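# Toss three rings onto the peg from behind line

## Task

Get all three rings onto the peg by throwing them, and release every throw while the hand is still on the far side of the blue line.

## Robot and tools

Robot: two arms on one table, each with a five-finger hand. left_arm carries a left hand (a mirror image) and its base is near y = +0.531 m in the scene frame. right_arm carries a right hand and its base is near y = -0.533 m. The scene frame has its origin on the table surface halfway between the bases, with table height z = 0 and +z upward. The arm names do not match image sides. Cameras: cam_left_wrist and cam_right_wrist, both 616x616 fisheye, riding on the wrists.

Frames. Each arm reports its hand pose, velocities and Hand target in its own base frame. Offsets you send are along the axes of that arm's current Hand target. The hand point sits 0.05 m in front of the palm. Its +z runs along the straight fingers and +y points out of the palm. For the right hand +x points across the palm away from the thumb; for the left hand +x points toward the thumb. With the thumb turned in front of the palm, a hand can hold objects about 0.035 to 0.065 m thick.

The 28-number row, used by execute_actions and move, is one list covering both arms, every value in [-1, 1]. Left arm first: dx, dy, dz, rx, ry, rz, then thumb_turn, thumb_bend, index, middle, ring, little, force_limit, speed. The right arm follows in the same order. The six pose numbers are offsets, not poses. They count from that arm's Hand target at the moment the action or move begins, in the Hand target's axes. 1.0 equals 0.6 m or 180 degrees. rx, ry, rz together form a single rotation vector. Six zeros keep the arm at (or ask again for) its Hand target. Re-sending the same offset in a later call moves the arm further. Each step, orientation is clipped to 32 degrees from the measured one.

The six hand motor numbers are absolute targets: -1 open (straight, thumb beside the palm), +1 closed (curled, thumb in front of the palm). force_limit runs from about 0 N at -1 to 10 N at +1 (15 N for the two thumb motors). speed rises from near zero at -1 to full at +0.48 and stays full up to +1. Nothing in a row means "leave unchanged": to keep a hand as it is, repeat the last eight hand numbers you actually sent in this scene. If none have been sent yet, use hand_measured plus hand_force_limit and hand_speed. For a gentle grip, close with speed -0.94 or lower.

Tools:
- execute_actions(actions, cameras): actions is a list of actions; each action is a table of up to 15 rows, one row per 1/30 s step. A shorter table repeats its last row to fill 15 steps. Every row counts from the start pose of its action. Images return only when actions is empty or cameras names them (["all"] for every camera).
- move(target, speed, blend, stop_force, zero, blocking, cameras): moves each hand point in a straight line toward target. target is one 28-number row or a list of up to 15 rows. Every row's offsets count from the same starting Hand targets. speed: m/s, 0.002 to 3.6, default 0.25, one number or one per target. blend: corner rounding in m for lists, default 0 (stop at each target). stop_force: 3 to 120 N; an arm's path stops when its wrist sensor feels that much push. Skip it when leaving a contact and when the hand turns. zero (with stop_force only): true re-zeroes the sensor first. blocking=false returns after about 0.5 s while motion goes on (not allowed with stop_force). The whole move is capped at 10 s.
- wait(seconds): 0 to 10; the arms keep their last command.
- stop(): brakes a running move.
- zoom_image(camera, region): region is [x0, y0, x1, y1] in pixels of that camera's latest image, at most 504 wide and high.
- show_instructions(): shows the reference pages.
- zero_wrist_force(arm): "left_arm" or "right_arm".
- finished_scene(scene): 1 or 2; ends the scene for good.

Results: end_effector_position (m), end_effector_quat_wxyz and velocities, all in the base frame. Hand target is the last commanded pose after clipping; the next offsets start from it. The hand often stops a little short of it, and a later command asks for it again. hand_measured, hand_stopped_by (moving, target, force, stalled, fault) and hand_load_n list six motor values in the row's order. A lost grip shows as hand_load_n dropping toward 0. Wrist force and Wrist torque are in end-effector axes. The move line reports the ending (done, off_target, moving, held, fault) and any limits (paced, held). MOTOR HOT warns of overheating; at 85 °C the arm is braked for 30 to 60 s.

Avoid: anything leaving the table; arm-to-arm contact (it can end the scene), including a hand closing on the other hand; hard impacts on fixed objects; net force near 150 N or joint torque over limits (wrist joints 24.9 N m), which stop the arm for 10 s; overloading the fingers with heavy or fast-swung loads. Stay away from each arm's own base and from stretched-out poses that heat the motors.

Each tool is called after "Call:" by a JSON object that holds its "fn" and its "kwargs".

Reference images:

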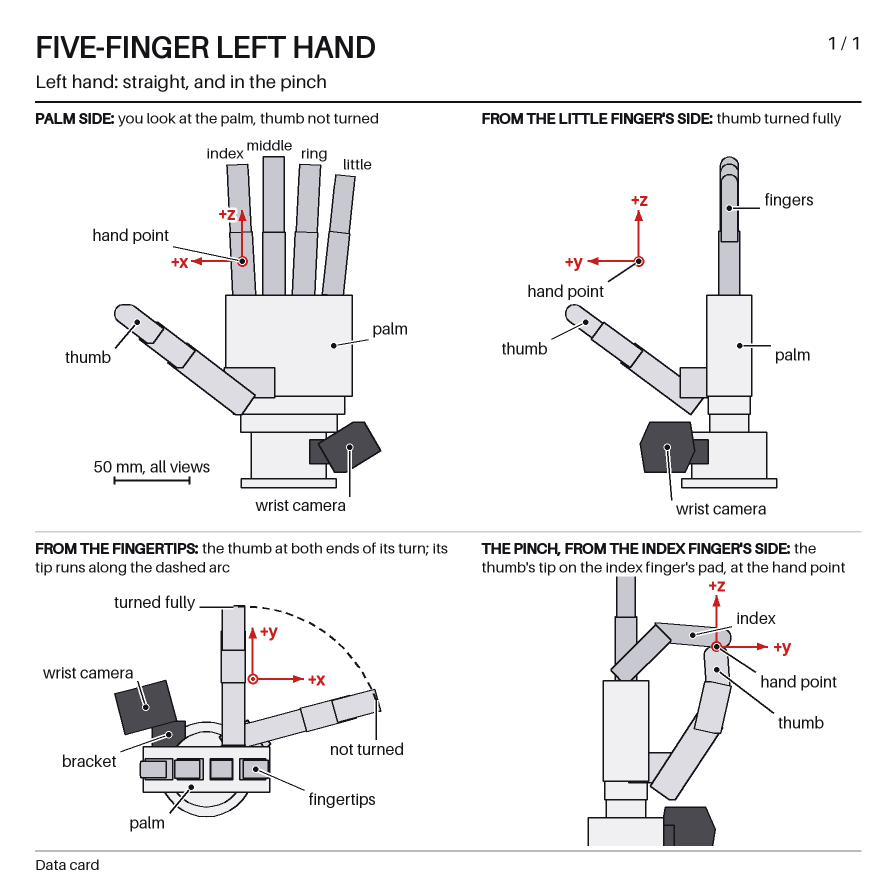

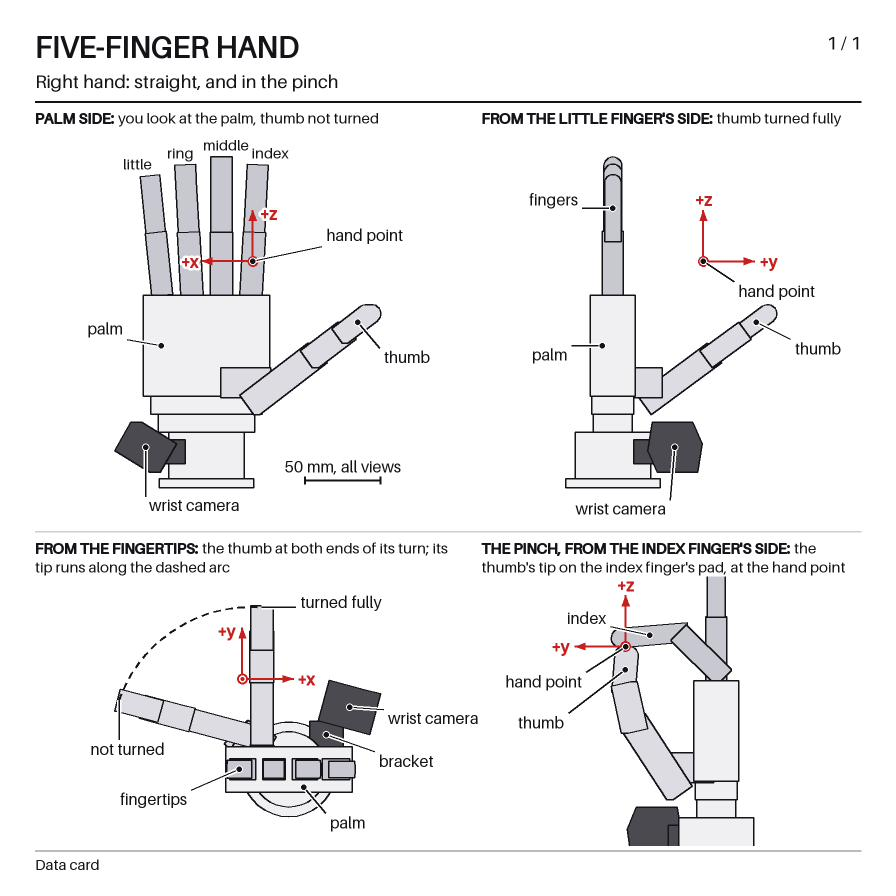

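## Session

Call:
{"fn": "execute_actions", "kwargs": {"actions": []}}

Scene clock: 0.00 s.
left_arm: end_effector_position=(+0.2628, +0.1128, +0.4783) hand_measured=(-1.000, -1.000, -1.000, -1.000, -1.000, -1.000) hand_load_n=(+0.0, +0.0, +0.0, +0.0, +0.0, +0.0) hand_stopped_by=(target, target, target, target, target, target) hand_force_limit=0.00 hand_speed=-0.80 end_effector_quat_wxyz=(+0.015, +0.900, +0.435, +0.004) | right_arm: end_effector_position=(+0.2575, -0.1082, +0.4771) hand_measured=(-1.000, -1.000, -1.000, -1.000, -1.000, -1.000) hand_load_n=(+0.0, +0.0, +0.0, +0.0, +0.0, +0.0) hand_stopped_by=(target, target, target, target, target, target) hand_force_limit=0.00 hand_speed=-0.80 end_effector_quat_wxyz=(-0.005, +0.417, +0.909, +0.003)
Joint positions: left_arm=[4.356 -1.394 -1.37 1.179 -1.544 1.885] | right_arm=[-1.193 -1.749 1.368 1.963 1.574 -1.904]
Joint velocities: within noise
Joint torques (N m): no reading
Wrist force (N): no reading
Wrist torque (N m): no reading
Wrist force, peak (N): no reading
Hand target: left_arm +0.2628, +0.1128, +0.4783; +0.015, +0.900, +0.435, +0.004 | right_arm +0.2575, -0.1082, +0.4771; -0.005, +0.417, +0.909, +0.003

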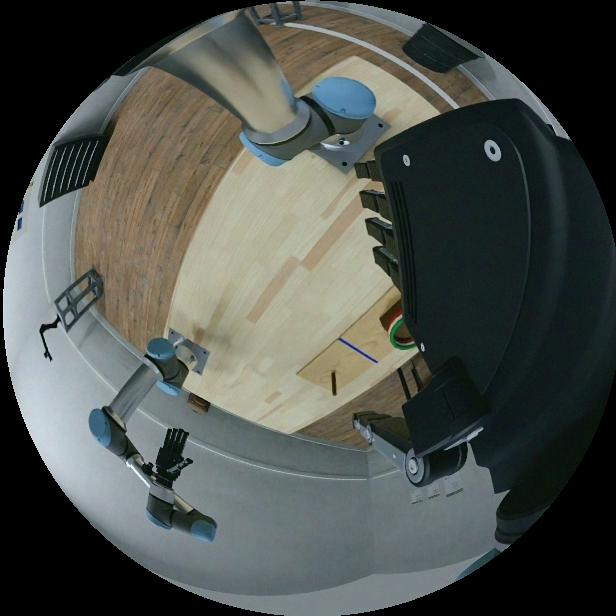

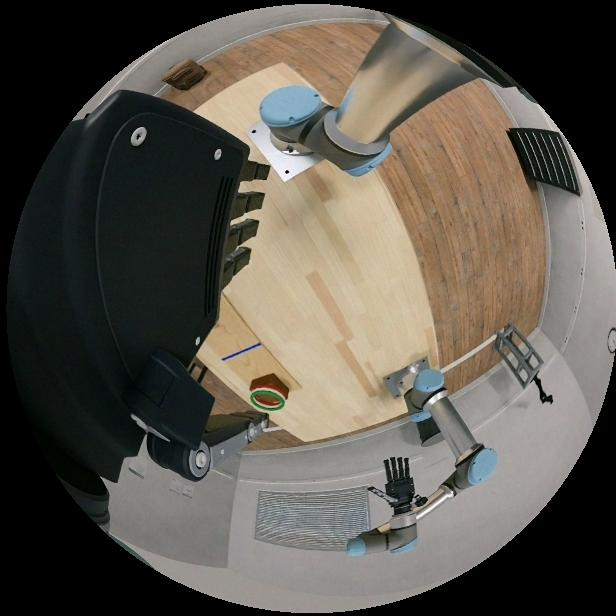

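Call:
{"fn": "zoom_image", "kwargs": {"camera": "cam_left_wrist", "region": [290, 270, 440, 420]}}

Call:
{"fn": "zoom_image", "kwargs": {"camera": "cam_right_wrist", "region": [180, 290, 330, 440]}}

Scaled by 3.360 from the camera's 616x616 image, which has a finer 880x880 frame.

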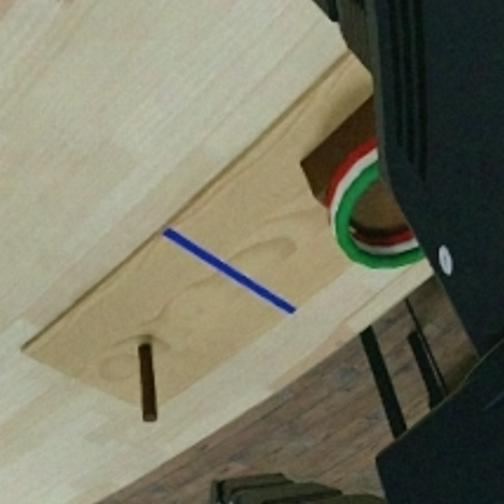

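Scaled by 3.360 from the camera's 616x616 image, which has a finer 880x880 frame.

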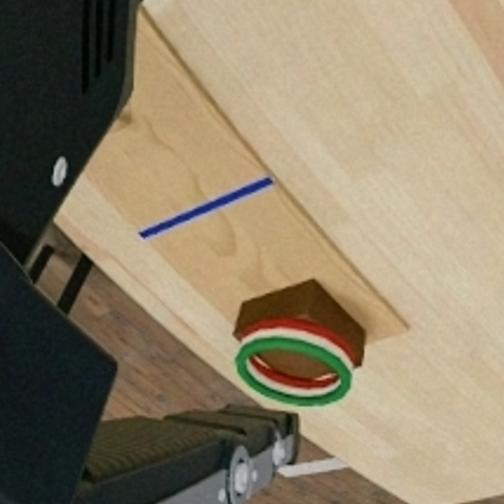

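Call:
{"fn": "zoom_image", "kwargs": {"camera": "cam_left_wrist", "region": [230, 60, 420, 250]}}

Call:
{"fn": "zoom_image", "kwargs": {"camera": "cam_left_wrist", "region": [100, 300, 250, 450]}}

Call:
{"fn": "zoom_image", "kwargs": {"camera": "cam_right_wrist", "region": [190, 60, 380, 250]}}

Call:
{"fn": "zoom_image", "kwargs": {"camera": "cam_right_wrist", "region": [350, 320, 500, 470]}}

Scaled by 2.653 from the camera's 616x616 image, which has a finer 880x880 frame.

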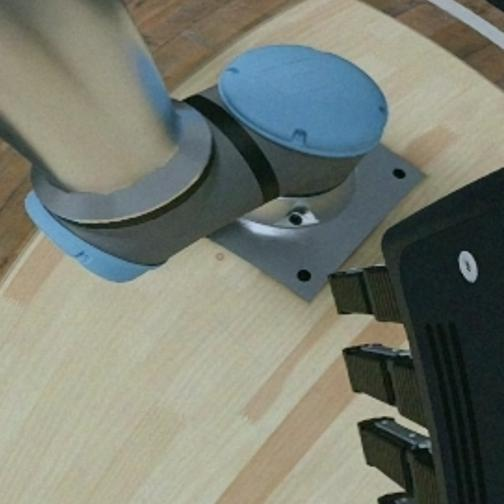

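Scaled by 3.360 from the camera's 616x616 image, which has a finer 880x880 frame.

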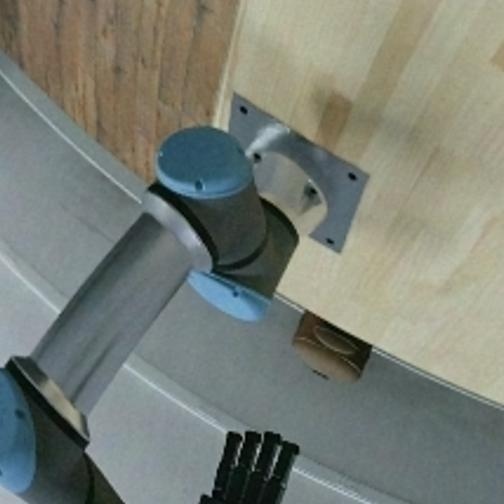

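Scaled by 2.653 from the camera's 616x616 image, which has a finer 880x880 frame.

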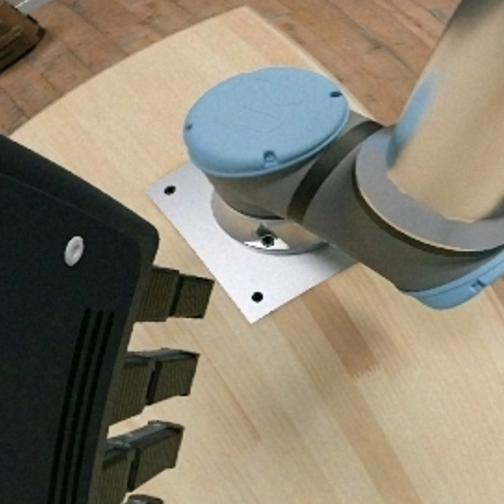

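Scaled by 3.360 from the camera's 616x616 image, which has a finer 880x880 frame.

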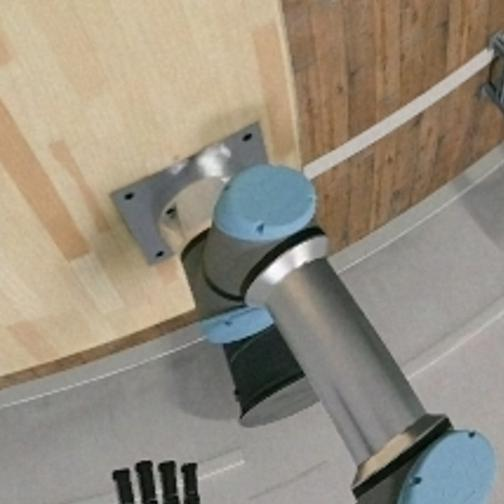

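Call:
{"fn": "move", "kwargs": {"target": [0.398,-0.666,0.133,0.102,0.308,0.743,-1,-1,-1,-1,-1,-1,0,-0.8,0,0,0,0,0,0,-1,-1,-1,-1,-1,-1,0,-0.8], "speed": 0.4, "cameras": ["all"]}}

Scene clock: 76.10 s.
left_arm: end_effector_position=(+0.1002, +0.5463, +0.3853) hand_measured=(-1.000, -1.000, -1.000, -1.000, -1.000, -1.000) hand_load_n=(+0.0, +0.0, +0.0, +0.0, +0.0, +0.0) hand_stopped_by=(target, target, target, target, target, target) hand_force_limit=0.00 hand_speed=-0.80 end_effector_quat_wxyz=(-0.266, +0.645, -0.656, +0.289) | right_arm: end_effector_position=(+0.2575, -0.1082, +0.4771) hand_measured=(-1.000, -1.000, -1.000, -1.000, -1.000, -1.000) hand_load_n=(+0.0, +0.0, +0.0, +0.0, +0.0, +0.0) hand_stopped_by=(target, target, target, target, target, target) hand_force_limit=0.00 hand_speed=-0.80 end_effector_quat_wxyz=(-0.005, +0.417, +0.909, +0.003)
Joint positions: left_arm=[5.006 -2.303 -0.608 1.002 -0.823 5.156] | right_arm=[-1.193 -1.749 1.368 1.963 1.574 -1.904]
Joint torques (N m): left_arm=[-2.12 47.36 23.68 -2.7 2.26 2.3] | right_arm=[-1.86 -11.32 -19.07 3.29 -1.28 -1.63]
Wrist force (N): left_arm=[-0.6 0.5 0.8] | right_arm=[-0.2 -0.1 0.0]
Wrist torque (N m): left_arm=[0.03 0.18 0.15] | right_arm=[-0.02 0.03 -0.02]
Wrist force, peak (N): left_arm=[-1.3 0.9 0.6] | right_arm=[-0.5 -0.4 0.5]
Hand target: left_arm +0.1001, +0.5463, +0.3853; -0.266, +0.645, -0.656, +0.289 | right_arm +0.2575, -0.1082, +0.4771; -0.005, +0.417, +0.909, +0.003
Off the commanded pose: left_arm 0.000 m, 0 deg | right_arm 0.000 m, 0 deg.
move: done

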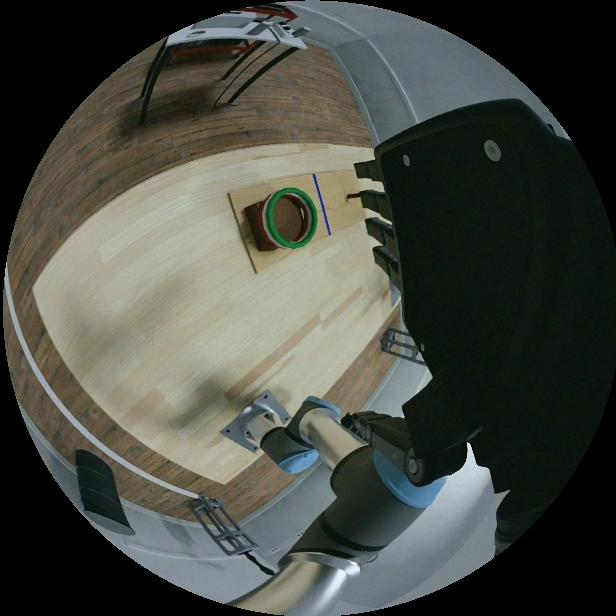

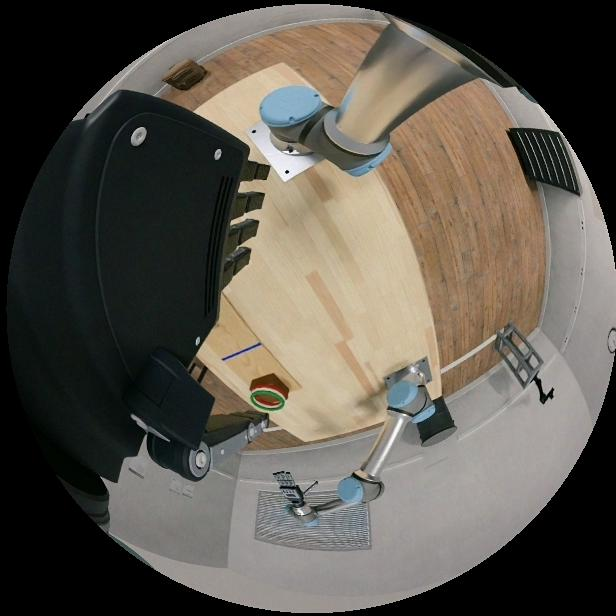

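Call:
{"fn": "zoom_image", "kwargs": {"camera": "cam_left_wrist", "region": [220, 150, 400, 330]}}

Call:
{"fn": "zoom_image", "kwargs": {"camera": "cam_left_wrist", "region": [225, 170, 345, 290]}}

Scaled by 2.800 from the camera's 616x616 image, which has a finer 880x880 frame.

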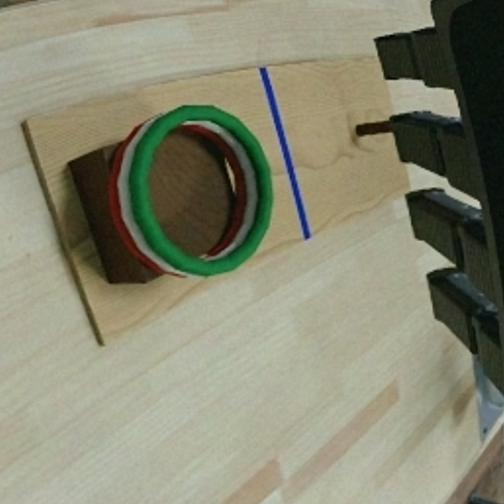

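Scaled by 4.200 from the camera's 616x616 image, which has a finer 880x880 frame.

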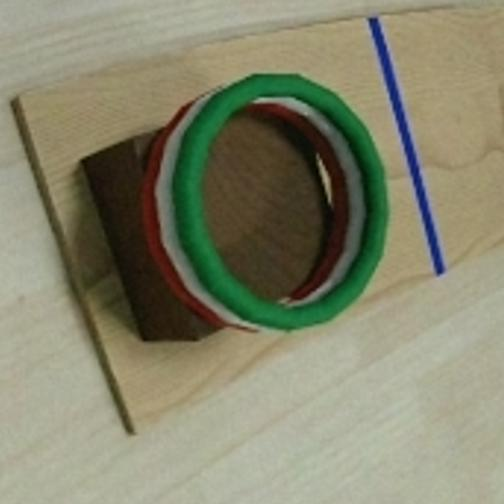

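Call:
{"fn": "move", "kwargs": {"target": [-0.0557,0.0728,0.368,0.105,0,0,1,-1,-0.3,-0.3,1,1,0,0,0,0,0,0,0,0,-1,-1,-1,-1,-1,-1,0,-0.8], "speed": 0.3, "cameras": ["cam_left_wrist"]}}

Scene clock: 137.33 s.
left_arm: end_effector_position=(+0.2300, +0.5717, +0.2003) hand_measured=(+1.000, -1.000, -0.300, -0.300, +1.000, +1.000) hand_load_n=(+0.0, +0.0, +0.0, +0.0, +0.0, +0.0) hand_stopped_by=(target, target, target, target, target, target) hand_force_limit=0.00 hand_speed=0.00 end_effector_quat_wxyz=(-0.368, +0.593, -0.599, +0.393) | right_arm: end_effector_position=(+0.2575, -0.1082, +0.4771) hand_measured=(-1.000, -1.000, -1.000, -1.000, -1.000, -1.000) hand_load_n=(+0.0, +0.0, +0.0, +0.0, +0.0, +0.0) hand_stopped_by=(target, target, target, target, target, target) hand_force_limit=0.00 hand_speed=-0.80 end_effector_quat_wxyz=(-0.005, +0.417, +0.909, +0.003)
Joint positions: left_arm=[4.884 -2.415 -1.055 1.477 -0.48 5.154] | right_arm=[-1.193 -1.749 1.368 1.963 1.574 -1.904]
Joint torques (N m): left_arm=[1.12 49.92 8.71 -0.82 2.5 1.94] | right_arm=[-1.77 -13.12 -21.42 3.37 -1.96 -1.69]
Wrist force (N): left_arm=[-0.4 0.7 0.8] | right_arm=[-0.3 0.0 0.2]
Wrist torque (N m): left_arm=[0.06 0.19 0.18] | right_arm=[-0.01 0.04 -0.02]
Wrist force, peak (N): left_arm=[-0.7 2.6 2.7] | right_arm=[-0.4 -0.5 0.3]
Hand target: left_arm +0.2300, +0.5718, +0.2002; -0.368, +0.593, -0.599, +0.393 | right_arm +0.2575, -0.1082, +0.4771; -0.005, +0.417, +0.909, +0.003
Off the commanded pose: left_arm 0.000 m, 0 deg | right_arm 0.000 m, 0 deg.
move: done
Images, in order (width x height): cam_left_wrist 616x616.

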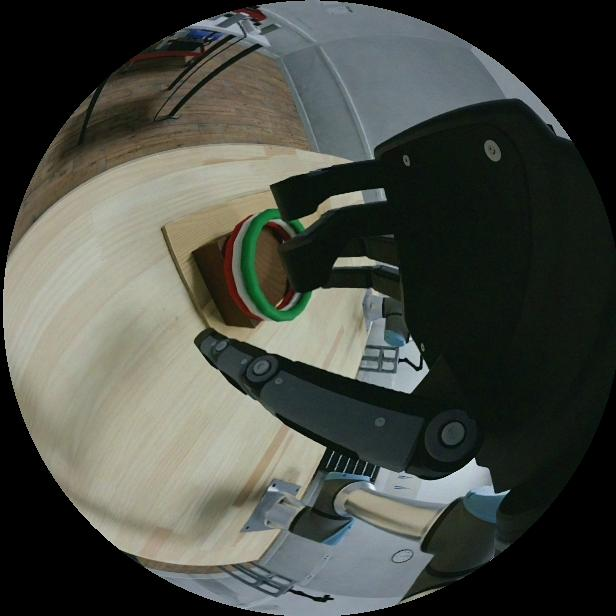

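Call:
{"fn": "zoom_image", "kwargs": {"camera": "cam_left_wrist", "region": [150, 160, 400, 410]}}

Scaled by 2.016 from the camera's 616x616 image, which has a finer 880x880 frame.

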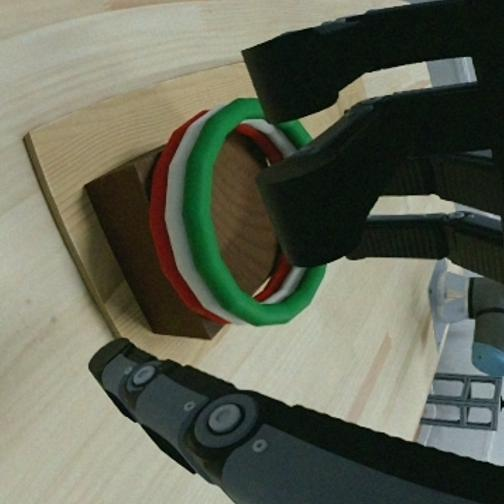

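Call:
{"fn": "move", "kwargs": {"target": [-0.003,0.0387,0.0555,0,0,0,1,-0.7,-0.3,-0.3,1,1,0,0,0,0,0,0,0,0,-1,-1,-1,-1,-1,-1,0,-0.8], "speed": 0.15, "cameras": ["cam_left_wrist"]}}

Call:
{"fn": "zoom_image", "kwargs": {"camera": "cam_left_wrist", "region": [180, 170, 400, 390]}}

Scene clock: 200.63 s.
left_arm: end_effector_position=(+0.2505, +0.5721, +0.1650) hand_measured=(+1.000, -0.700, -0.300, -0.300, +1.000, +1.000) hand_load_n=(+0.0, +0.0, +0.0, +0.0, +0.0, +0.0) hand_stopped_by=(target, target, target, target, target, target) hand_force_limit=0.00 hand_speed=0.00 end_effector_quat_wxyz=(-0.368, +0.593, -0.599, +0.393) | right_arm: end_effector_position=(+0.2575, -0.1082, +0.4771) hand_measured=(-1.000, -1.000, -1.000, -1.000, -1.000, -1.000) hand_load_n=(+0.0, +0.0, +0.0, +0.0, +0.0, +0.0) hand_stopped_by=(target, target, target, target, target, target) hand_force_limit=0.00 hand_speed=-0.80 end_effector_quat_wxyz=(-0.005, +0.417, +0.909, +0.003)
Joint positions: left_arm=[4.85 -2.453 -1.064 1.585 -0.467 5.085] | right_arm=[-1.193 -1.749 1.368 1.963 1.574 -1.904]
Joint torques (N m): left_arm=[4.65 65.99 24.17 -3.63 -0.11 1.96] | right_arm=[-1.86 -14.52 -21.87 3.41 -1.86 -1.57]
Wrist force (N): left_arm=[-0.6 0.8 0.9] | right_arm=[-0.2 -0.1 0.1]
Wrist torque (N m): left_arm=[0.06 0.23 -0.01] | right_arm=[-0.02 0.02 -0.01]
Wrist force, peak (N): left_arm=[-0.5 1.2 1.6] | right_arm=[-0.5 -0.4 0.2]
Hand target: left_arm +0.2504, +0.5722, +0.1651; -0.368, +0.593, -0.599, +0.393 | right_arm +0.2575, -0.1082, +0.4771; -0.005, +0.417, +0.909, +0.003
Off the commanded pose: left_arm 0.000 m, 0 deg | right_arm 0.000 m, 0 deg.
move: done
Images, in order (width x height): cam_left_wrist 616x616.

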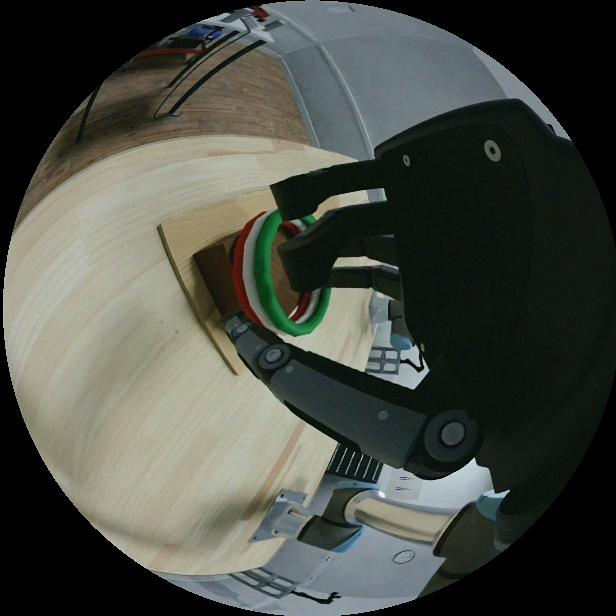

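Scaled by 2.291 from the camera's 616x616 image, which has a finer 880x880 frame.

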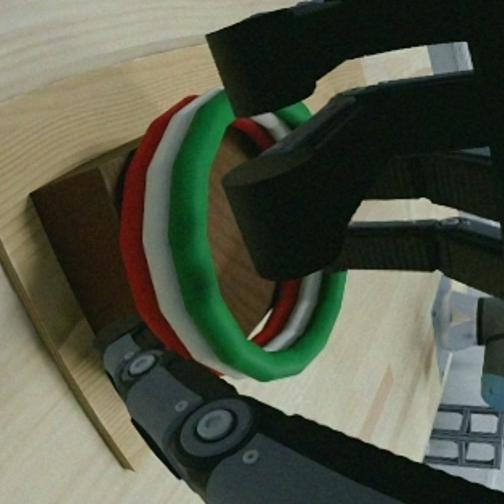

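Call:
{"fn": "move", "kwargs": {"target": [-0.0015,0.054,0.0342,0,0,0,1,-0.7,-0.3,-0.3,1,1,0,0,0,0,0,0,0,0,-1,-1,-1,-1,-1,-1,0,-0.8], "speed": 0.06, "stop_force": 6, "cameras": ["cam_left_wrist"]}}

Call:
{"fn": "zoom_image", "kwargs": {"camera": "cam_left_wrist", "region": [180, 170, 400, 390]}}

Scene clock: 220.20 s.
left_arm: end_effector_position=(+0.2555, +0.5720, +0.1267) hand_measured=(+1.000, -0.700, -0.300, -0.300, +1.000, +1.000) hand_load_n=(+0.0, +0.0, +0.0, -0.5, +0.0, +0.0) hand_stopped_by=(target, target, target, target, target, target) hand_force_limit=0.00 hand_speed=0.00 end_effector_quat_wxyz=(-0.368, +0.593, -0.599, +0.393) | right_arm: end_effector_position=(+0.2575, -0.1082, +0.4771) hand_measured=(-1.000, -1.000, -1.000, -1.000, -1.000, -1.000) hand_load_n=(+0.0, +0.0, +0.0, +0.0, +0.0, +0.0) hand_stopped_by=(target, target, target, target, target, target) hand_force_limit=0.00 hand_speed=-0.80 end_effector_quat_wxyz=(-0.005, +0.417, +0.909, +0.003)
Joint positions: left_arm=[4.842 -2.494 -1.088 1.665 -0.464 5.068] | right_arm=[-1.193 -1.749 1.368 1.963 1.574 -1.904]
Joint torques (N m): left_arm=[1.59 63.41 14.67 -4 -0.42 1.92] | right_arm=[-2.16 -14.5 -22.3 3.27 -1.93 -1.66]
Wrist force (N): left_arm=[-0.7 -4.4 -2.8] | right_arm=[-0.2 0.0 -0.1]
Wrist torque (N m): left_arm=[0.05 0.15 0.28] | right_arm=[0.00 0.03 -0.01]
Wrist force, peak (N): left_arm=[-0.6 -5.1 -3.4] | right_arm=[-0.7 -0.3 0.1]
Hand target: left_arm +0.2555, +0.5720, +0.1267; -0.368, +0.593, -0.599, +0.393 | right_arm +0.2575, -0.1082, +0.4771; -0.005, +0.417, +0.909, +0.003
Off the commanded pose: left_arm 0.000 m, 0 deg | right_arm 0.000 m, 0 deg.
move: contact (left_arm)
Images, in order (width x height): cam_left_wrist 616x616.

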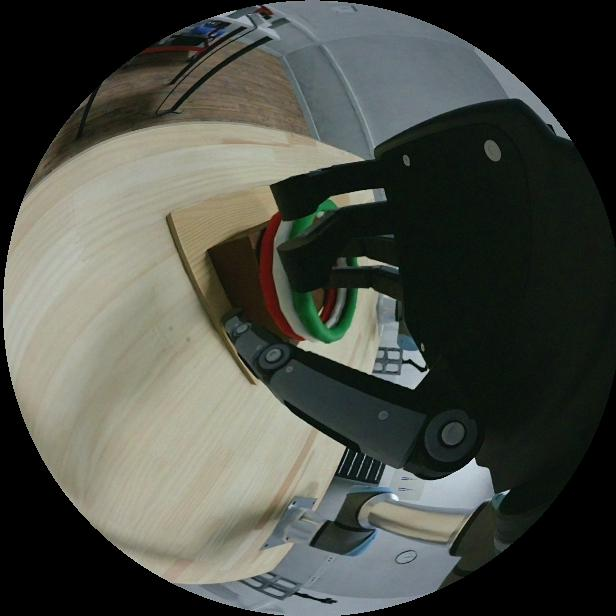

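Scaled by 2.291 from the camera's 616x616 image, which has a finer 880x880 frame.

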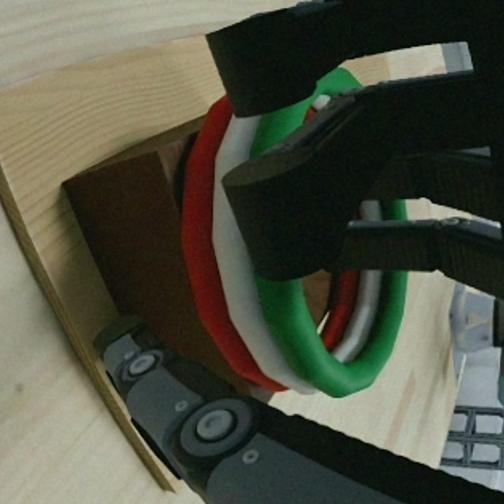

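Call:
{"fn": "move", "kwargs": {"target": [0,-0.0182,-0.0084,0,0,0,1,-0.7,-0.3,-0.3,-1,-1,0,0,0,0,0,0,0,0,-1,-1,-1,-1,-1,-1,0,-0.8], "speed": 0.06, "cameras": ["cam_left_wrist"]}}

Call:
{"fn": "zoom_image", "kwargs": {"camera": "cam_left_wrist", "region": [180, 170, 400, 390]}}

Scene clock: 294.67 s.
left_arm: end_effector_position=(+0.2555, +0.5723, +0.1387) hand_measured=(+1.000, -0.700, -0.300, -0.300, -1.000, -1.000) hand_load_n=(+0.0, +0.0, +0.0, +0.0, -0.5, -0.5) hand_stopped_by=(target, target, target, target, target, target) hand_force_limit=0.00 hand_speed=0.00 end_effector_quat_wxyz=(-0.368, +0.593, -0.599, +0.393) | right_arm: end_effector_position=(+0.2575, -0.1082, +0.4771) hand_measured=(-1.000, -1.000, -1.000, -1.000, -1.000, -1.000) hand_load_n=(+0.0, +0.0, +0.0, +0.0, +0.0, +0.0) hand_stopped_by=(target, target, target, target, target, target) hand_force_limit=0.00 hand_speed=-0.80 end_effector_quat_wxyz=(-0.005, +0.417, +0.909, +0.003)
Joint positions: left_arm=[4.842 -2.481 -1.078 1.644 -0.464 5.068] | right_arm=[-1.193 -1.749 1.368 1.963 1.574 -1.904]
Joint torques (N m): left_arm=[-6.99 45.48 7.95 0.06 2.31 -0.54] | right_arm=[-2.17 -14.02 -21.74 3.39 -1.94 -1.64]
Wrist force (N): left_arm=[-0.5 0.6 0.7] | right_arm=[-0.1 0.0 0.2]
Wrist torque (N m): left_arm=[0.04 0.20 0.18] | right_arm=[-0.01 0.02 -0.01]
Wrist force, peak (N): left_arm=[-0.6 -5.0 -3.0] | right_arm=[-0.1 -0.4 0.5]
Hand target: left_arm +0.2555, +0.5723, +0.1387; -0.368, +0.593, -0.599, +0.393 | right_arm +0.2575, -0.1082, +0.4771; -0.005, +0.417, +0.909, +0.003
Off the commanded pose: left_arm 0.000 m, 0 deg | right_arm 0.000 m, 0 deg.
move: done
Images, in order (width x height): cam_left_wrist 616x616.

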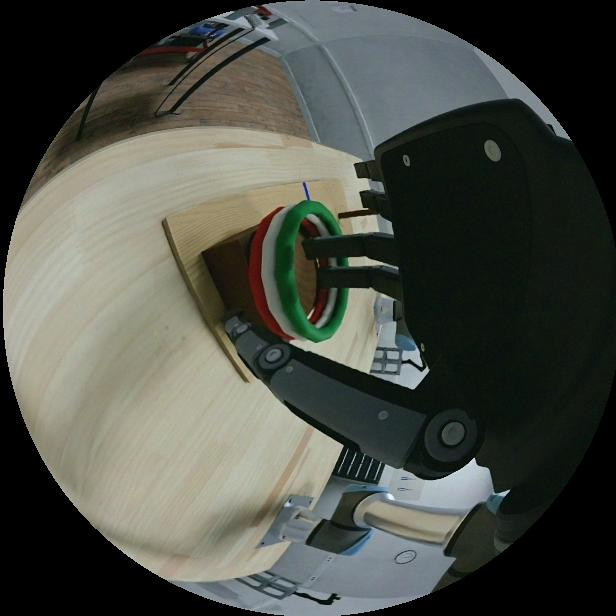

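Scaled by 2.291 from the camera's 616x616 image, which has a finer 880x880 frame.

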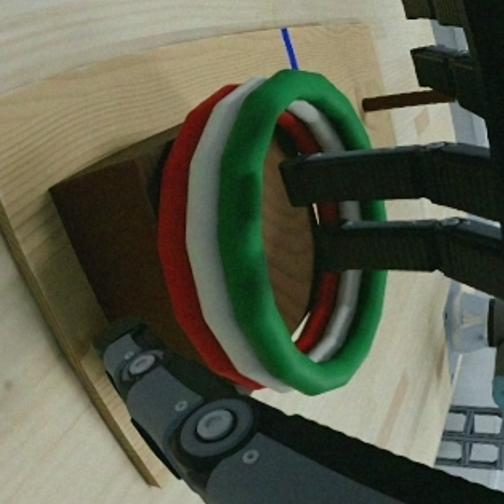

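Call:
{"fn": "move", "kwargs": {"target": [-0.007,0.0133,-0.003,0,0,0,1,-0.7,-0.3,-0.3,-1,-1,0,0,0,0,0,0,0,0,-1,-1,-1,-1,-1,-1,0,-0.8], "speed": 0.06, "stop_force": 5}}

Call:
{"fn": "move", "kwargs": {"target": [0,0,0,0,0,0,1,-0.05,0.2,0.2,-1,-1,-0.6,-0.8,0,0,0,0,0,0,-1,-1,-1,-1,-1,-1,0,-0.8], "cameras": ["cam_left_wrist"]}}

Call:
{"fn": "zoom_image", "kwargs": {"camera": "cam_left_wrist", "region": [180, 170, 400, 390]}}

Scene clock: 322.33 s.
left_arm: end_effector_position=(+0.2506, +0.5764, +0.1321) hand_measured=(+1.000, -0.700, -0.300, -0.300, -1.000, -1.000) hand_load_n=(+0.0, +0.0, +0.0, +0.0, +0.0, +0.0) hand_stopped_by=(target, target, target, target, target, target) hand_force_limit=0.00 hand_speed=0.00 end_effector_quat_wxyz=(-0.368, +0.593, -0.599, +0.393) | right_arm: end_effector_position=(+0.2575, -0.1082, +0.4771) hand_measured=(-1.000, -1.000, -1.000, -1.000, -1.000, -1.000) hand_load_n=(+0.0, +0.0, +0.0, +0.0, +0.0, +0.0) hand_stopped_by=(target, target, target, target, target, target) hand_force_limit=0.00 hand_speed=-0.80 end_effector_quat_wxyz=(-0.005, +0.417, +0.909, +0.003)
Joint positions: left_arm=[4.849 -2.498 -1.068 1.636 -0.466 5.083] | right_arm=[-1.193 -1.749 1.368 1.963 1.574 -1.904]
Joint torques (N m): left_arm=[-5.26 66.9 7.84 -0.5 2.34 -2.08] | right_arm=[-2.53 -13.97 -21.99 3.32 -1.91 -1.66]
Wrist force (N): left_arm=[-0.6 0.7 0.9] | right_arm=[0.0 0.0 0.4]
Wrist torque (N m): left_arm=[0.04 0.22 0.01] | right_arm=[-0.02 -0.01 -0.01]
Wrist force, peak (N): left_arm=[-0.8 0.6 1.2] | right_arm=[-0.6 -0.3 0.1]
Hand target: left_arm +0.2506, +0.5764, +0.1321; -0.368, +0.593, -0.599, +0.393 | right_arm +0.2575, -0.1082, +0.4771; -0.005, +0.417, +0.909, +0.003
Off the commanded pose: left_arm 0.000 m, 0 deg | right_arm 0.000 m, 0 deg.
move: done

Scene clock: 324.87 s.
left_arm: end_effector_position=(+0.2506, +0.5764, +0.1321) hand_measured=(+1.000, -0.050, +0.200, +0.200, -1.000, -1.000) hand_load_n=(+0.0, +0.0, +0.0, +0.0, +0.0, +0.0) hand_stopped_by=(target, target, target, target, target, target) hand_force_limit=-0.60 hand_speed=-0.80 end_effector_quat_wxyz=(-0.368, +0.593, -0.599, +0.393) | right_arm: end_effector_position=(+0.2575, -0.1082, +0.4771) hand_measured=(-1.000, -1.000, -1.000, -1.000, -1.000, -1.000) hand_load_n=(+0.0, +0.0, +0.0, +0.0, +0.0, +0.5) hand_stopped_by=(target, target, target, target, target, target) hand_force_limit=0.00 hand_speed=-0.80 end_effector_quat_wxyz=(-0.005, +0.417, +0.909, +0.003)
Joint positions: left_arm=[4.849 -2.498 -1.068 1.636 -0.466 5.083] | right_arm=[-1.193 -1.749 1.368 1.963 1.574 -1.904]
Joint torques (N m): left_arm=[-4.47 67.37 9.16 -0.55 2.43 -2.05] | right_arm=[-1.84 -14.11 -21.9 3.33 -1.86 -1.65]
Wrist force (N): left_arm=[-0.6 0.8 0.9] | right_arm=[-0.1 -0.3 0.1]
Wrist torque (N m): left_arm=[0.05 0.22 0.00] | right_arm=[-0.05 0.01 -0.02]
Wrist force, peak (N): left_arm=[-1.0 0.7 1.1] | right_arm=[-0.3 -0.5 0.1]
Hand target: left_arm +0.2506, +0.5764, +0.1321; -0.368, +0.593, -0.599, +0.393 | right_arm +0.2575, -0.1082, +0.4771; -0.005, +0.417, +0.909, +0.003
Off the commanded pose: left_arm 0.000 m, 0 deg | right_arm 0.000 m, 0 deg.
move: done
Images, in order (width x height): cam_left_wrist 616x616.

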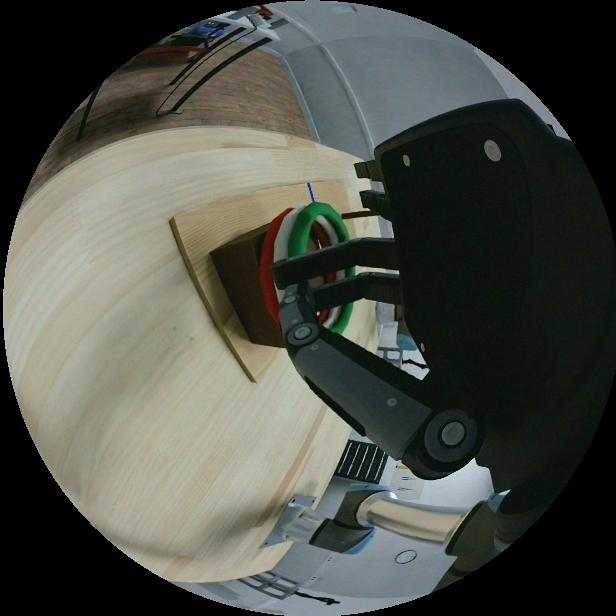

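Scaled by 2.291 from the camera's 616x616 image, which has a finer 880x880 frame.

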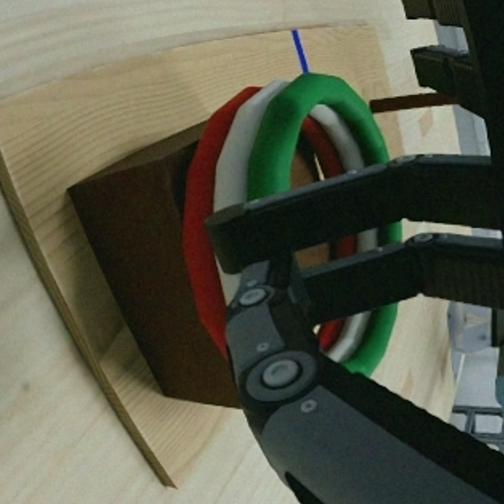

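Call:
{"fn": "wait", "kwargs": {"seconds": 0.1, "cameras": ["cam_right_wrist"]}}

Call:
{"fn": "zoom_image", "kwargs": {"camera": "cam_right_wrist", "region": [220, 350, 330, 460]}}

Scene clock: 389.93 s.
left_arm: end_effector_position=(+0.2506, +0.5764, +0.1321) hand_measured=(+1.000, -0.050, +0.200, +0.200, -1.000, -1.000) hand_load_n=(+0.0, +0.0, +0.0, +0.0, +0.0, +0.0) hand_stopped_by=(target, target, target, target, target, target) hand_force_limit=-0.60 hand_speed=-0.80 end_effector_quat_wxyz=(-0.368, +0.593, -0.599, +0.393) | right_arm: end_effector_position=(+0.2575, -0.1082, +0.4771) hand_measured=(-1.000, -1.000, -1.000, -1.000, -1.000, -1.000) hand_load_n=(+0.0, +0.0, +0.0, +0.0, +0.0, +0.0) hand_stopped_by=(target, target, target, target, target, target) hand_force_limit=0.00 hand_speed=-0.80 end_effector_quat_wxyz=(-0.005, +0.417, +0.909, +0.003)
Joint positions: left_arm=[4.849 -2.498 -1.068 1.636 -0.466 5.083] | right_arm=[-1.193 -1.749 1.368 1.963 1.574 -1.904]
Joint torques (N m): left_arm=[-5.05 63.86 21.41 -0.49 2.33 0.17] | right_arm=[-2.37 -13.85 -21.73 3.35 -1.94 -1.65]
Wrist force (N): left_arm=[-0.6 0.7 1.0] | right_arm=[-0.1 0.0 0.0]
Wrist torque (N m): left_arm=[0.04 0.22 0.00] | right_arm=[0.01 0.02 -0.01]
Wrist force, peak (N): left_arm=[-0.6 0.7 1.3] | right_arm=[-0.4 -0.3 0.4]
Hand target: left_arm +0.2506, +0.5764, +0.1321; -0.368, +0.593, -0.599, +0.393 | right_arm +0.2575, -0.1082, +0.4771; -0.005, +0.417, +0.909, +0.003
Off the commanded pose: left_arm 0.000 m, 0 deg | right_arm 0.000 m, 0 deg.
wait: 0.10 s; at rest from the start
Images, in order (width x height): cam_right_wrist 616x616.

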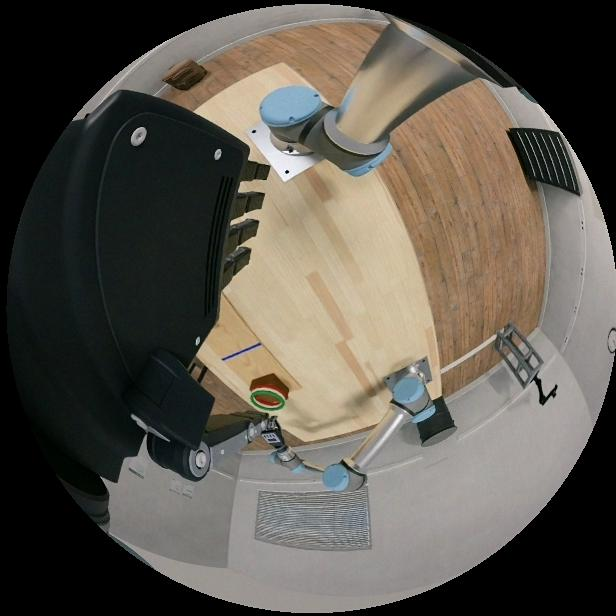

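Scaled by 4.582 from the camera's 616x616 image, which has a finer 880x880 frame.

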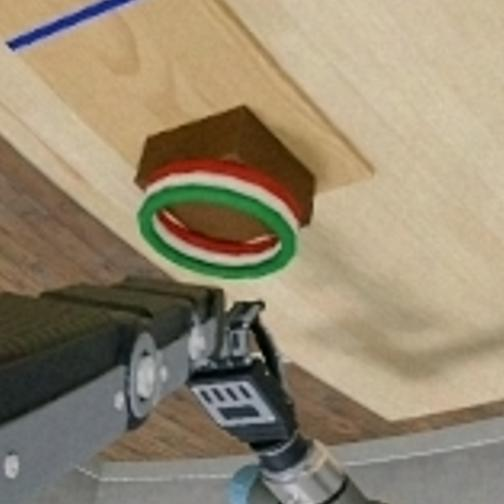

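Call:
{"fn": "move", "kwargs": {"target": [0.1348,-0.043,-0.0578,0,0,0,1,-0.7,-0.3,-0.3,-1,-1,0,0,0,0,0,0,0,0,-1,-1,-1,-1,-1,-1,0,-0.8], "speed": 0.15, "cameras": ["cam_left_wrist"]}}

Call:
{"fn": "zoom_image", "kwargs": {"camera": "cam_left_wrist", "region": [130, 120, 380, 370]}}

Call:
{"fn": "move", "kwargs": {"target": [-0.2667,-0.007,-0.001,0,0,0,1,-0.7,-0.3,-0.3,-1,-1,0,0,0,0,0,0,0,0,-1,-1,-1,-1,-1,-1,0,-0.8], "speed": 0.2, "cameras": ["cam_left_wrist"]}}

Call:
{"fn": "zoom_image", "kwargs": {"camera": "cam_left_wrist", "region": [170, 220, 420, 470]}}

Scene clock: 435.67 s.
left_arm: end_effector_position=(+0.2278, +0.4972, +0.1720) hand_measured=(+1.000, -0.700, -0.300, -0.300, -1.000, -1.000) hand_load_n=(+0.0, +0.0, +0.0, +0.0, +0.0, +0.0) hand_stopped_by=(target, target, target, target, target, target) hand_force_limit=0.00 hand_speed=0.00 end_effector_quat_wxyz=(-0.368, +0.593, -0.599, +0.393) | right_arm: end_effector_position=(+0.2575, -0.1082, +0.4771) hand_measured=(-1.000, -1.000, -1.000, -1.000, -1.000, -1.000) hand_load_n=(+0.0, +0.0, +0.0, +0.0, +0.0, +0.0) hand_stopped_by=(target, target, target, target, target, target) hand_force_limit=0.00 hand_speed=-0.80 end_effector_quat_wxyz=(-0.005, +0.417, +0.909, +0.003)
Joint positions: left_arm=[4.912 -2.271 -1.411 1.64 -0.492 5.209] | right_arm=[-1.193 -1.749 1.368 1.963 1.574 -1.904]
Joint torques (N m): left_arm=[-5.41 53.79 6.76 -0.27 2.44 -1.52] | right_arm=[-2.07 -14.26 -21.71 3.32 -2.03 -1.67]
Wrist force (N): left_arm=[-0.6 0.9 1.0] | right_arm=[-0.3 0.0 0.2]
Wrist torque (N m): left_arm=[0.07 0.22 0.17] | right_arm=[-0.01 0.04 -0.02]
Wrist force, peak (N): left_arm=[-1.7 1.0 1.4] | right_arm=[-0.1 -0.6 0.5]
Hand target: left_arm +0.2279, +0.4971, +0.1721; -0.368, +0.593, -0.599, +0.393 | right_arm +0.2575, -0.1082, +0.4771; -0.005, +0.417, +0.909, +0.003
Off the commanded pose: left_arm 0.000 m, 0 deg | right_arm 0.000 m, 0 deg.
move: done
Images, in order (width x height): cam_left_wrist 616x616.

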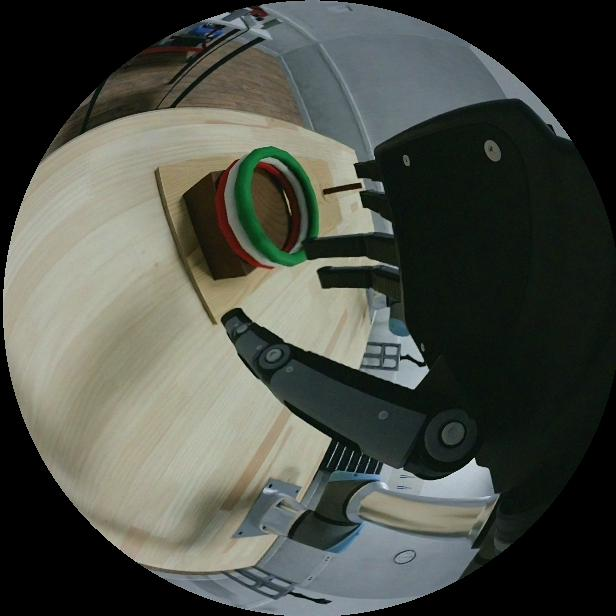

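Scaled by 2.016 from the camera's 616x616 image, which has a finer 880x880 frame.

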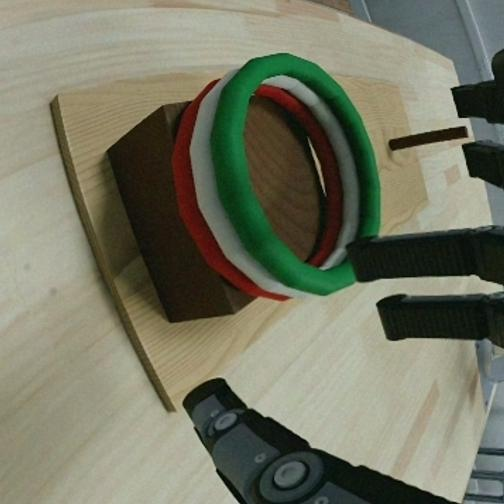

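Scene clock: 437.03 s.
left_arm: end_effector_position=(+0.2335, +0.6570, +0.1722) hand_measured=(+1.000, -0.700, -0.300, -0.300, -1.000, -1.000) hand_load_n=(+0.0, +0.0, +0.0, +0.0, +0.0, +0.0) hand_stopped_by=(target, target, target, target, target, target) hand_force_limit=0.00 hand_speed=0.00 end_effector_quat_wxyz=(-0.368, +0.592, -0.600, +0.393) | right_arm: end_effector_position=(+0.2575, -0.1082, +0.4771) hand_measured=(-1.000, -1.000, -1.000, -1.000, -1.000, -1.000) hand_load_n=(+0.0, +0.0, +0.0, +0.0, +0.0, +0.0) hand_stopped_by=(target, target, target, target, target, target) hand_force_limit=0.00 hand_speed=-0.80 end_effector_quat_wxyz=(-0.005, +0.417, +0.909, +0.003)
Joint positions: left_arm=[4.857 -2.721 -0.527 1.302 -0.469 5.101] | right_arm=[-1.193 -1.749 1.368 1.963 1.574 -1.904]
Joint torques (N m): left_arm=[4.69 60.35 24.53 -1.57 2.62 -2.18] | right_arm=[-2.17 -14.18 -22.13 3.26 -1.94 -1.67]
Wrist force (N): left_arm=[-0.6 0.7 0.9] | right_arm=[-0.3 -0.2 0.0]
Wrist torque (N m): left_arm=[0.05 0.22 0.05] | right_arm=[-0.02 0.05 -0.03]
Wrist force, peak (N): left_arm=[-1.8 0.7 1.1] | right_arm=[-0.3 -0.4 0.1]
Hand target: left_arm +0.2334, +0.6571, +0.1722; -0.368, +0.593, -0.599, +0.393 | right_arm +0.2575, -0.1082, +0.4771; -0.005, +0.417, +0.909, +0.003
Off the commanded pose: left_arm 0.000 m, 0 deg | right_arm 0.000 m, 0 deg.
move: done
Images, in order (width x height): cam_left_wrist 616x616.

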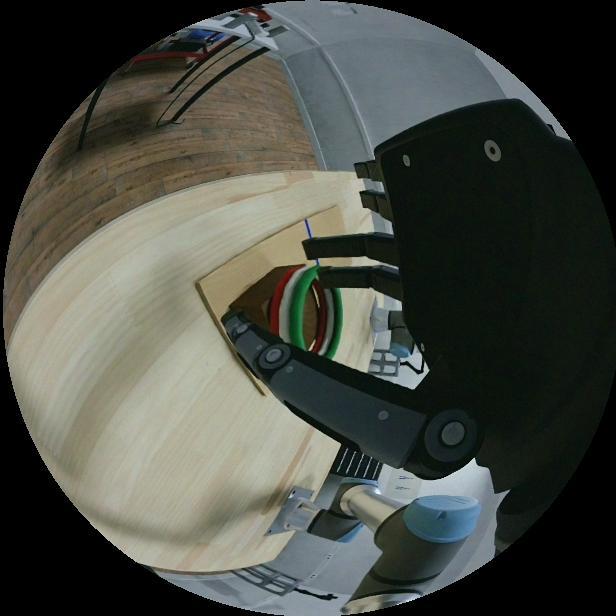

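Scaled by 2.016 from the camera's 616x616 image, which has a finer 880x880 frame.

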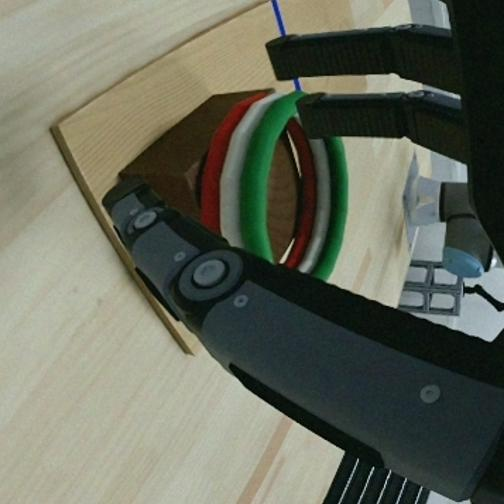

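Call:
{"fn": "move", "kwargs": {"target": [0.1658,-0.069,0.0677,0,0,0,1,-0.05,0.2,0.2,-1,-1,0,0,0,0,0,0,0,0,-1,-1,-1,-1,-1,-1,0,-0.8], "speed": 0.2}}

Call:
{"fn": "move", "kwargs": {"target": [-0.0033,0.121,0.056,0,0,0,1,-0.05,0.2,0.2,-1,-1,0,0,0,0,0,0,0,0,-1,-1,-1,-1,-1,-1,0,-0.8], "speed": 0.04, "stop_force": 4, "cameras": ["cam_left_wrist"]}}

Call:
{"fn": "zoom_image", "kwargs": {"camera": "cam_left_wrist", "region": [180, 170, 430, 420]}}

Scene clock: 499.70 s.
left_arm: end_effector_position=(+0.2850, +0.5567, +0.1951) hand_measured=(+1.000, -0.050, +0.200, +0.200, -1.000, -1.000) hand_load_n=(+0.0, +0.0, +0.0, +0.0, +0.0, +0.0) hand_stopped_by=(target, target, target, target, target, target) hand_force_limit=0.00 hand_speed=0.00 end_effector_quat_wxyz=(-0.368, +0.593, -0.599, +0.393) | right_arm: end_effector_position=(+0.2575, -0.1082, +0.4771) hand_measured=(-1.000, -1.000, -1.000, -1.000, -1.000, -1.000) hand_load_n=(+0.0, +0.0, +0.0, +0.0, +0.0, +0.0) hand_stopped_by=(target, target, target, target, target, target) hand_force_limit=0.00 hand_speed=-0.80 end_effector_quat_wxyz=(-0.005, +0.417, +0.909, +0.003)
Joint positions: left_arm=[4.795 -2.394 -1.064 1.633 -0.45 4.967] | right_arm=[-1.193 -1.749 1.368 1.963 1.574 -1.904]
Joint torques (N m): left_arm=[-0.62 60.87 9.07 -3 0.05 1.91] | right_arm=[-2.09 -14.23 -21.92 3.3 -1.89 -1.64]
Wrist force (N): left_arm=[-0.4 0.7 1.2] | right_arm=[-0.2 -0.2 -0.1]
Wrist torque (N m): left_arm=[0.02 0.21 0.00] | right_arm=[-0.03 0.04 -0.02]
Wrist force, peak (N): left_arm=[-2.0 1.5 0.6] | right_arm=[-0.5 -0.3 0.5]
Hand target: left_arm +0.2850, +0.5567, +0.1951; -0.368, +0.593, -0.599, +0.393 | right_arm +0.2575, -0.1082, +0.4771; -0.005, +0.417, +0.909, +0.003
Off the commanded pose: left_arm 0.000 m, 0 deg | right_arm 0.000 m, 0 deg.
move: done

Scene clock: 502.20 s.
left_arm: end_effector_position=(+0.2849, +0.5567, +0.1282) hand_measured=(+1.000, -0.050, +0.200, +0.200, -1.000, -1.000) hand_load_n=(+0.0, +0.0, +0.0, -0.5, +0.0, +0.0) hand_stopped_by=(target, target, target, target, target, target) hand_force_limit=0.00 hand_speed=0.00 end_effector_quat_wxyz=(-0.368, +0.593, -0.599, +0.393) | right_arm: end_effector_position=(+0.2575, -0.1082, +0.4771) hand_measured=(-1.000, -1.000, -1.000, -1.000, -1.000, -1.000) hand_load_n=(+0.0, +0.0, +0.0, +0.0, +0.0, +0.0) hand_stopped_by=(target, target, target, target, target, target) hand_force_limit=0.00 hand_speed=-0.80 end_effector_quat_wxyz=(-0.005, +0.417, +0.909, +0.003)
Joint positions: left_arm=[4.795 -2.46 -1.125 1.759 -0.45 4.967] | right_arm=[-1.193 -1.749 1.368 1.963 1.574 -1.904]
Joint torques (N m): left_arm=[-2.29 57.75 22.84 -0.09 0.04 1.63] | right_arm=[-1.65 -14.32 -21.59 3.29 -1.86 -1.58]
Wrist force (N): left_arm=[-0.4 -2.7 0.1] | right_arm=[-0.2 -0.2 0.4]
Wrist torque (N m): left_arm=[-0.09 0.18 0.08] | right_arm=[-0.05 0.02 -0.02]
Wrist force, peak (N): left_arm=[-1.7 -11.1 -4.7] | right_arm=[-0.5 -0.2 0.1]
Hand target: left_arm +0.2849, +0.5567, +0.1282; -0.368, +0.593, -0.599, +0.393 (not the last commanded pose) | right_arm +0.2575, -0.1082, +0.4771; -0.005, +0.417, +0.909, +0.003
Off the commanded pose: left_arm 0.013 m, 0 deg | right_arm 0.000 m, 0 deg.
move: contact (left_arm)
Images, in order (width x height): cam_left_wrist 616x616.

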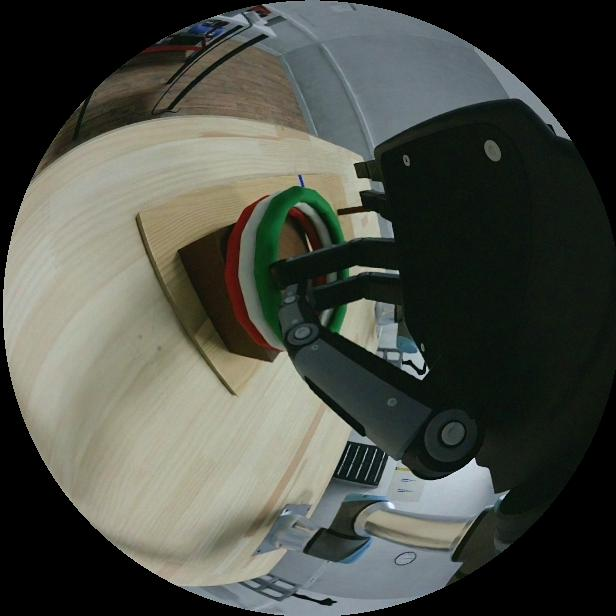

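Scaled by 2.016 from the camera's 616x616 image, which has a finer 880x880 frame.

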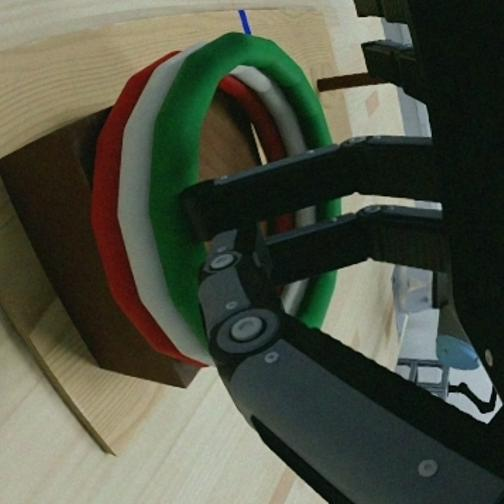

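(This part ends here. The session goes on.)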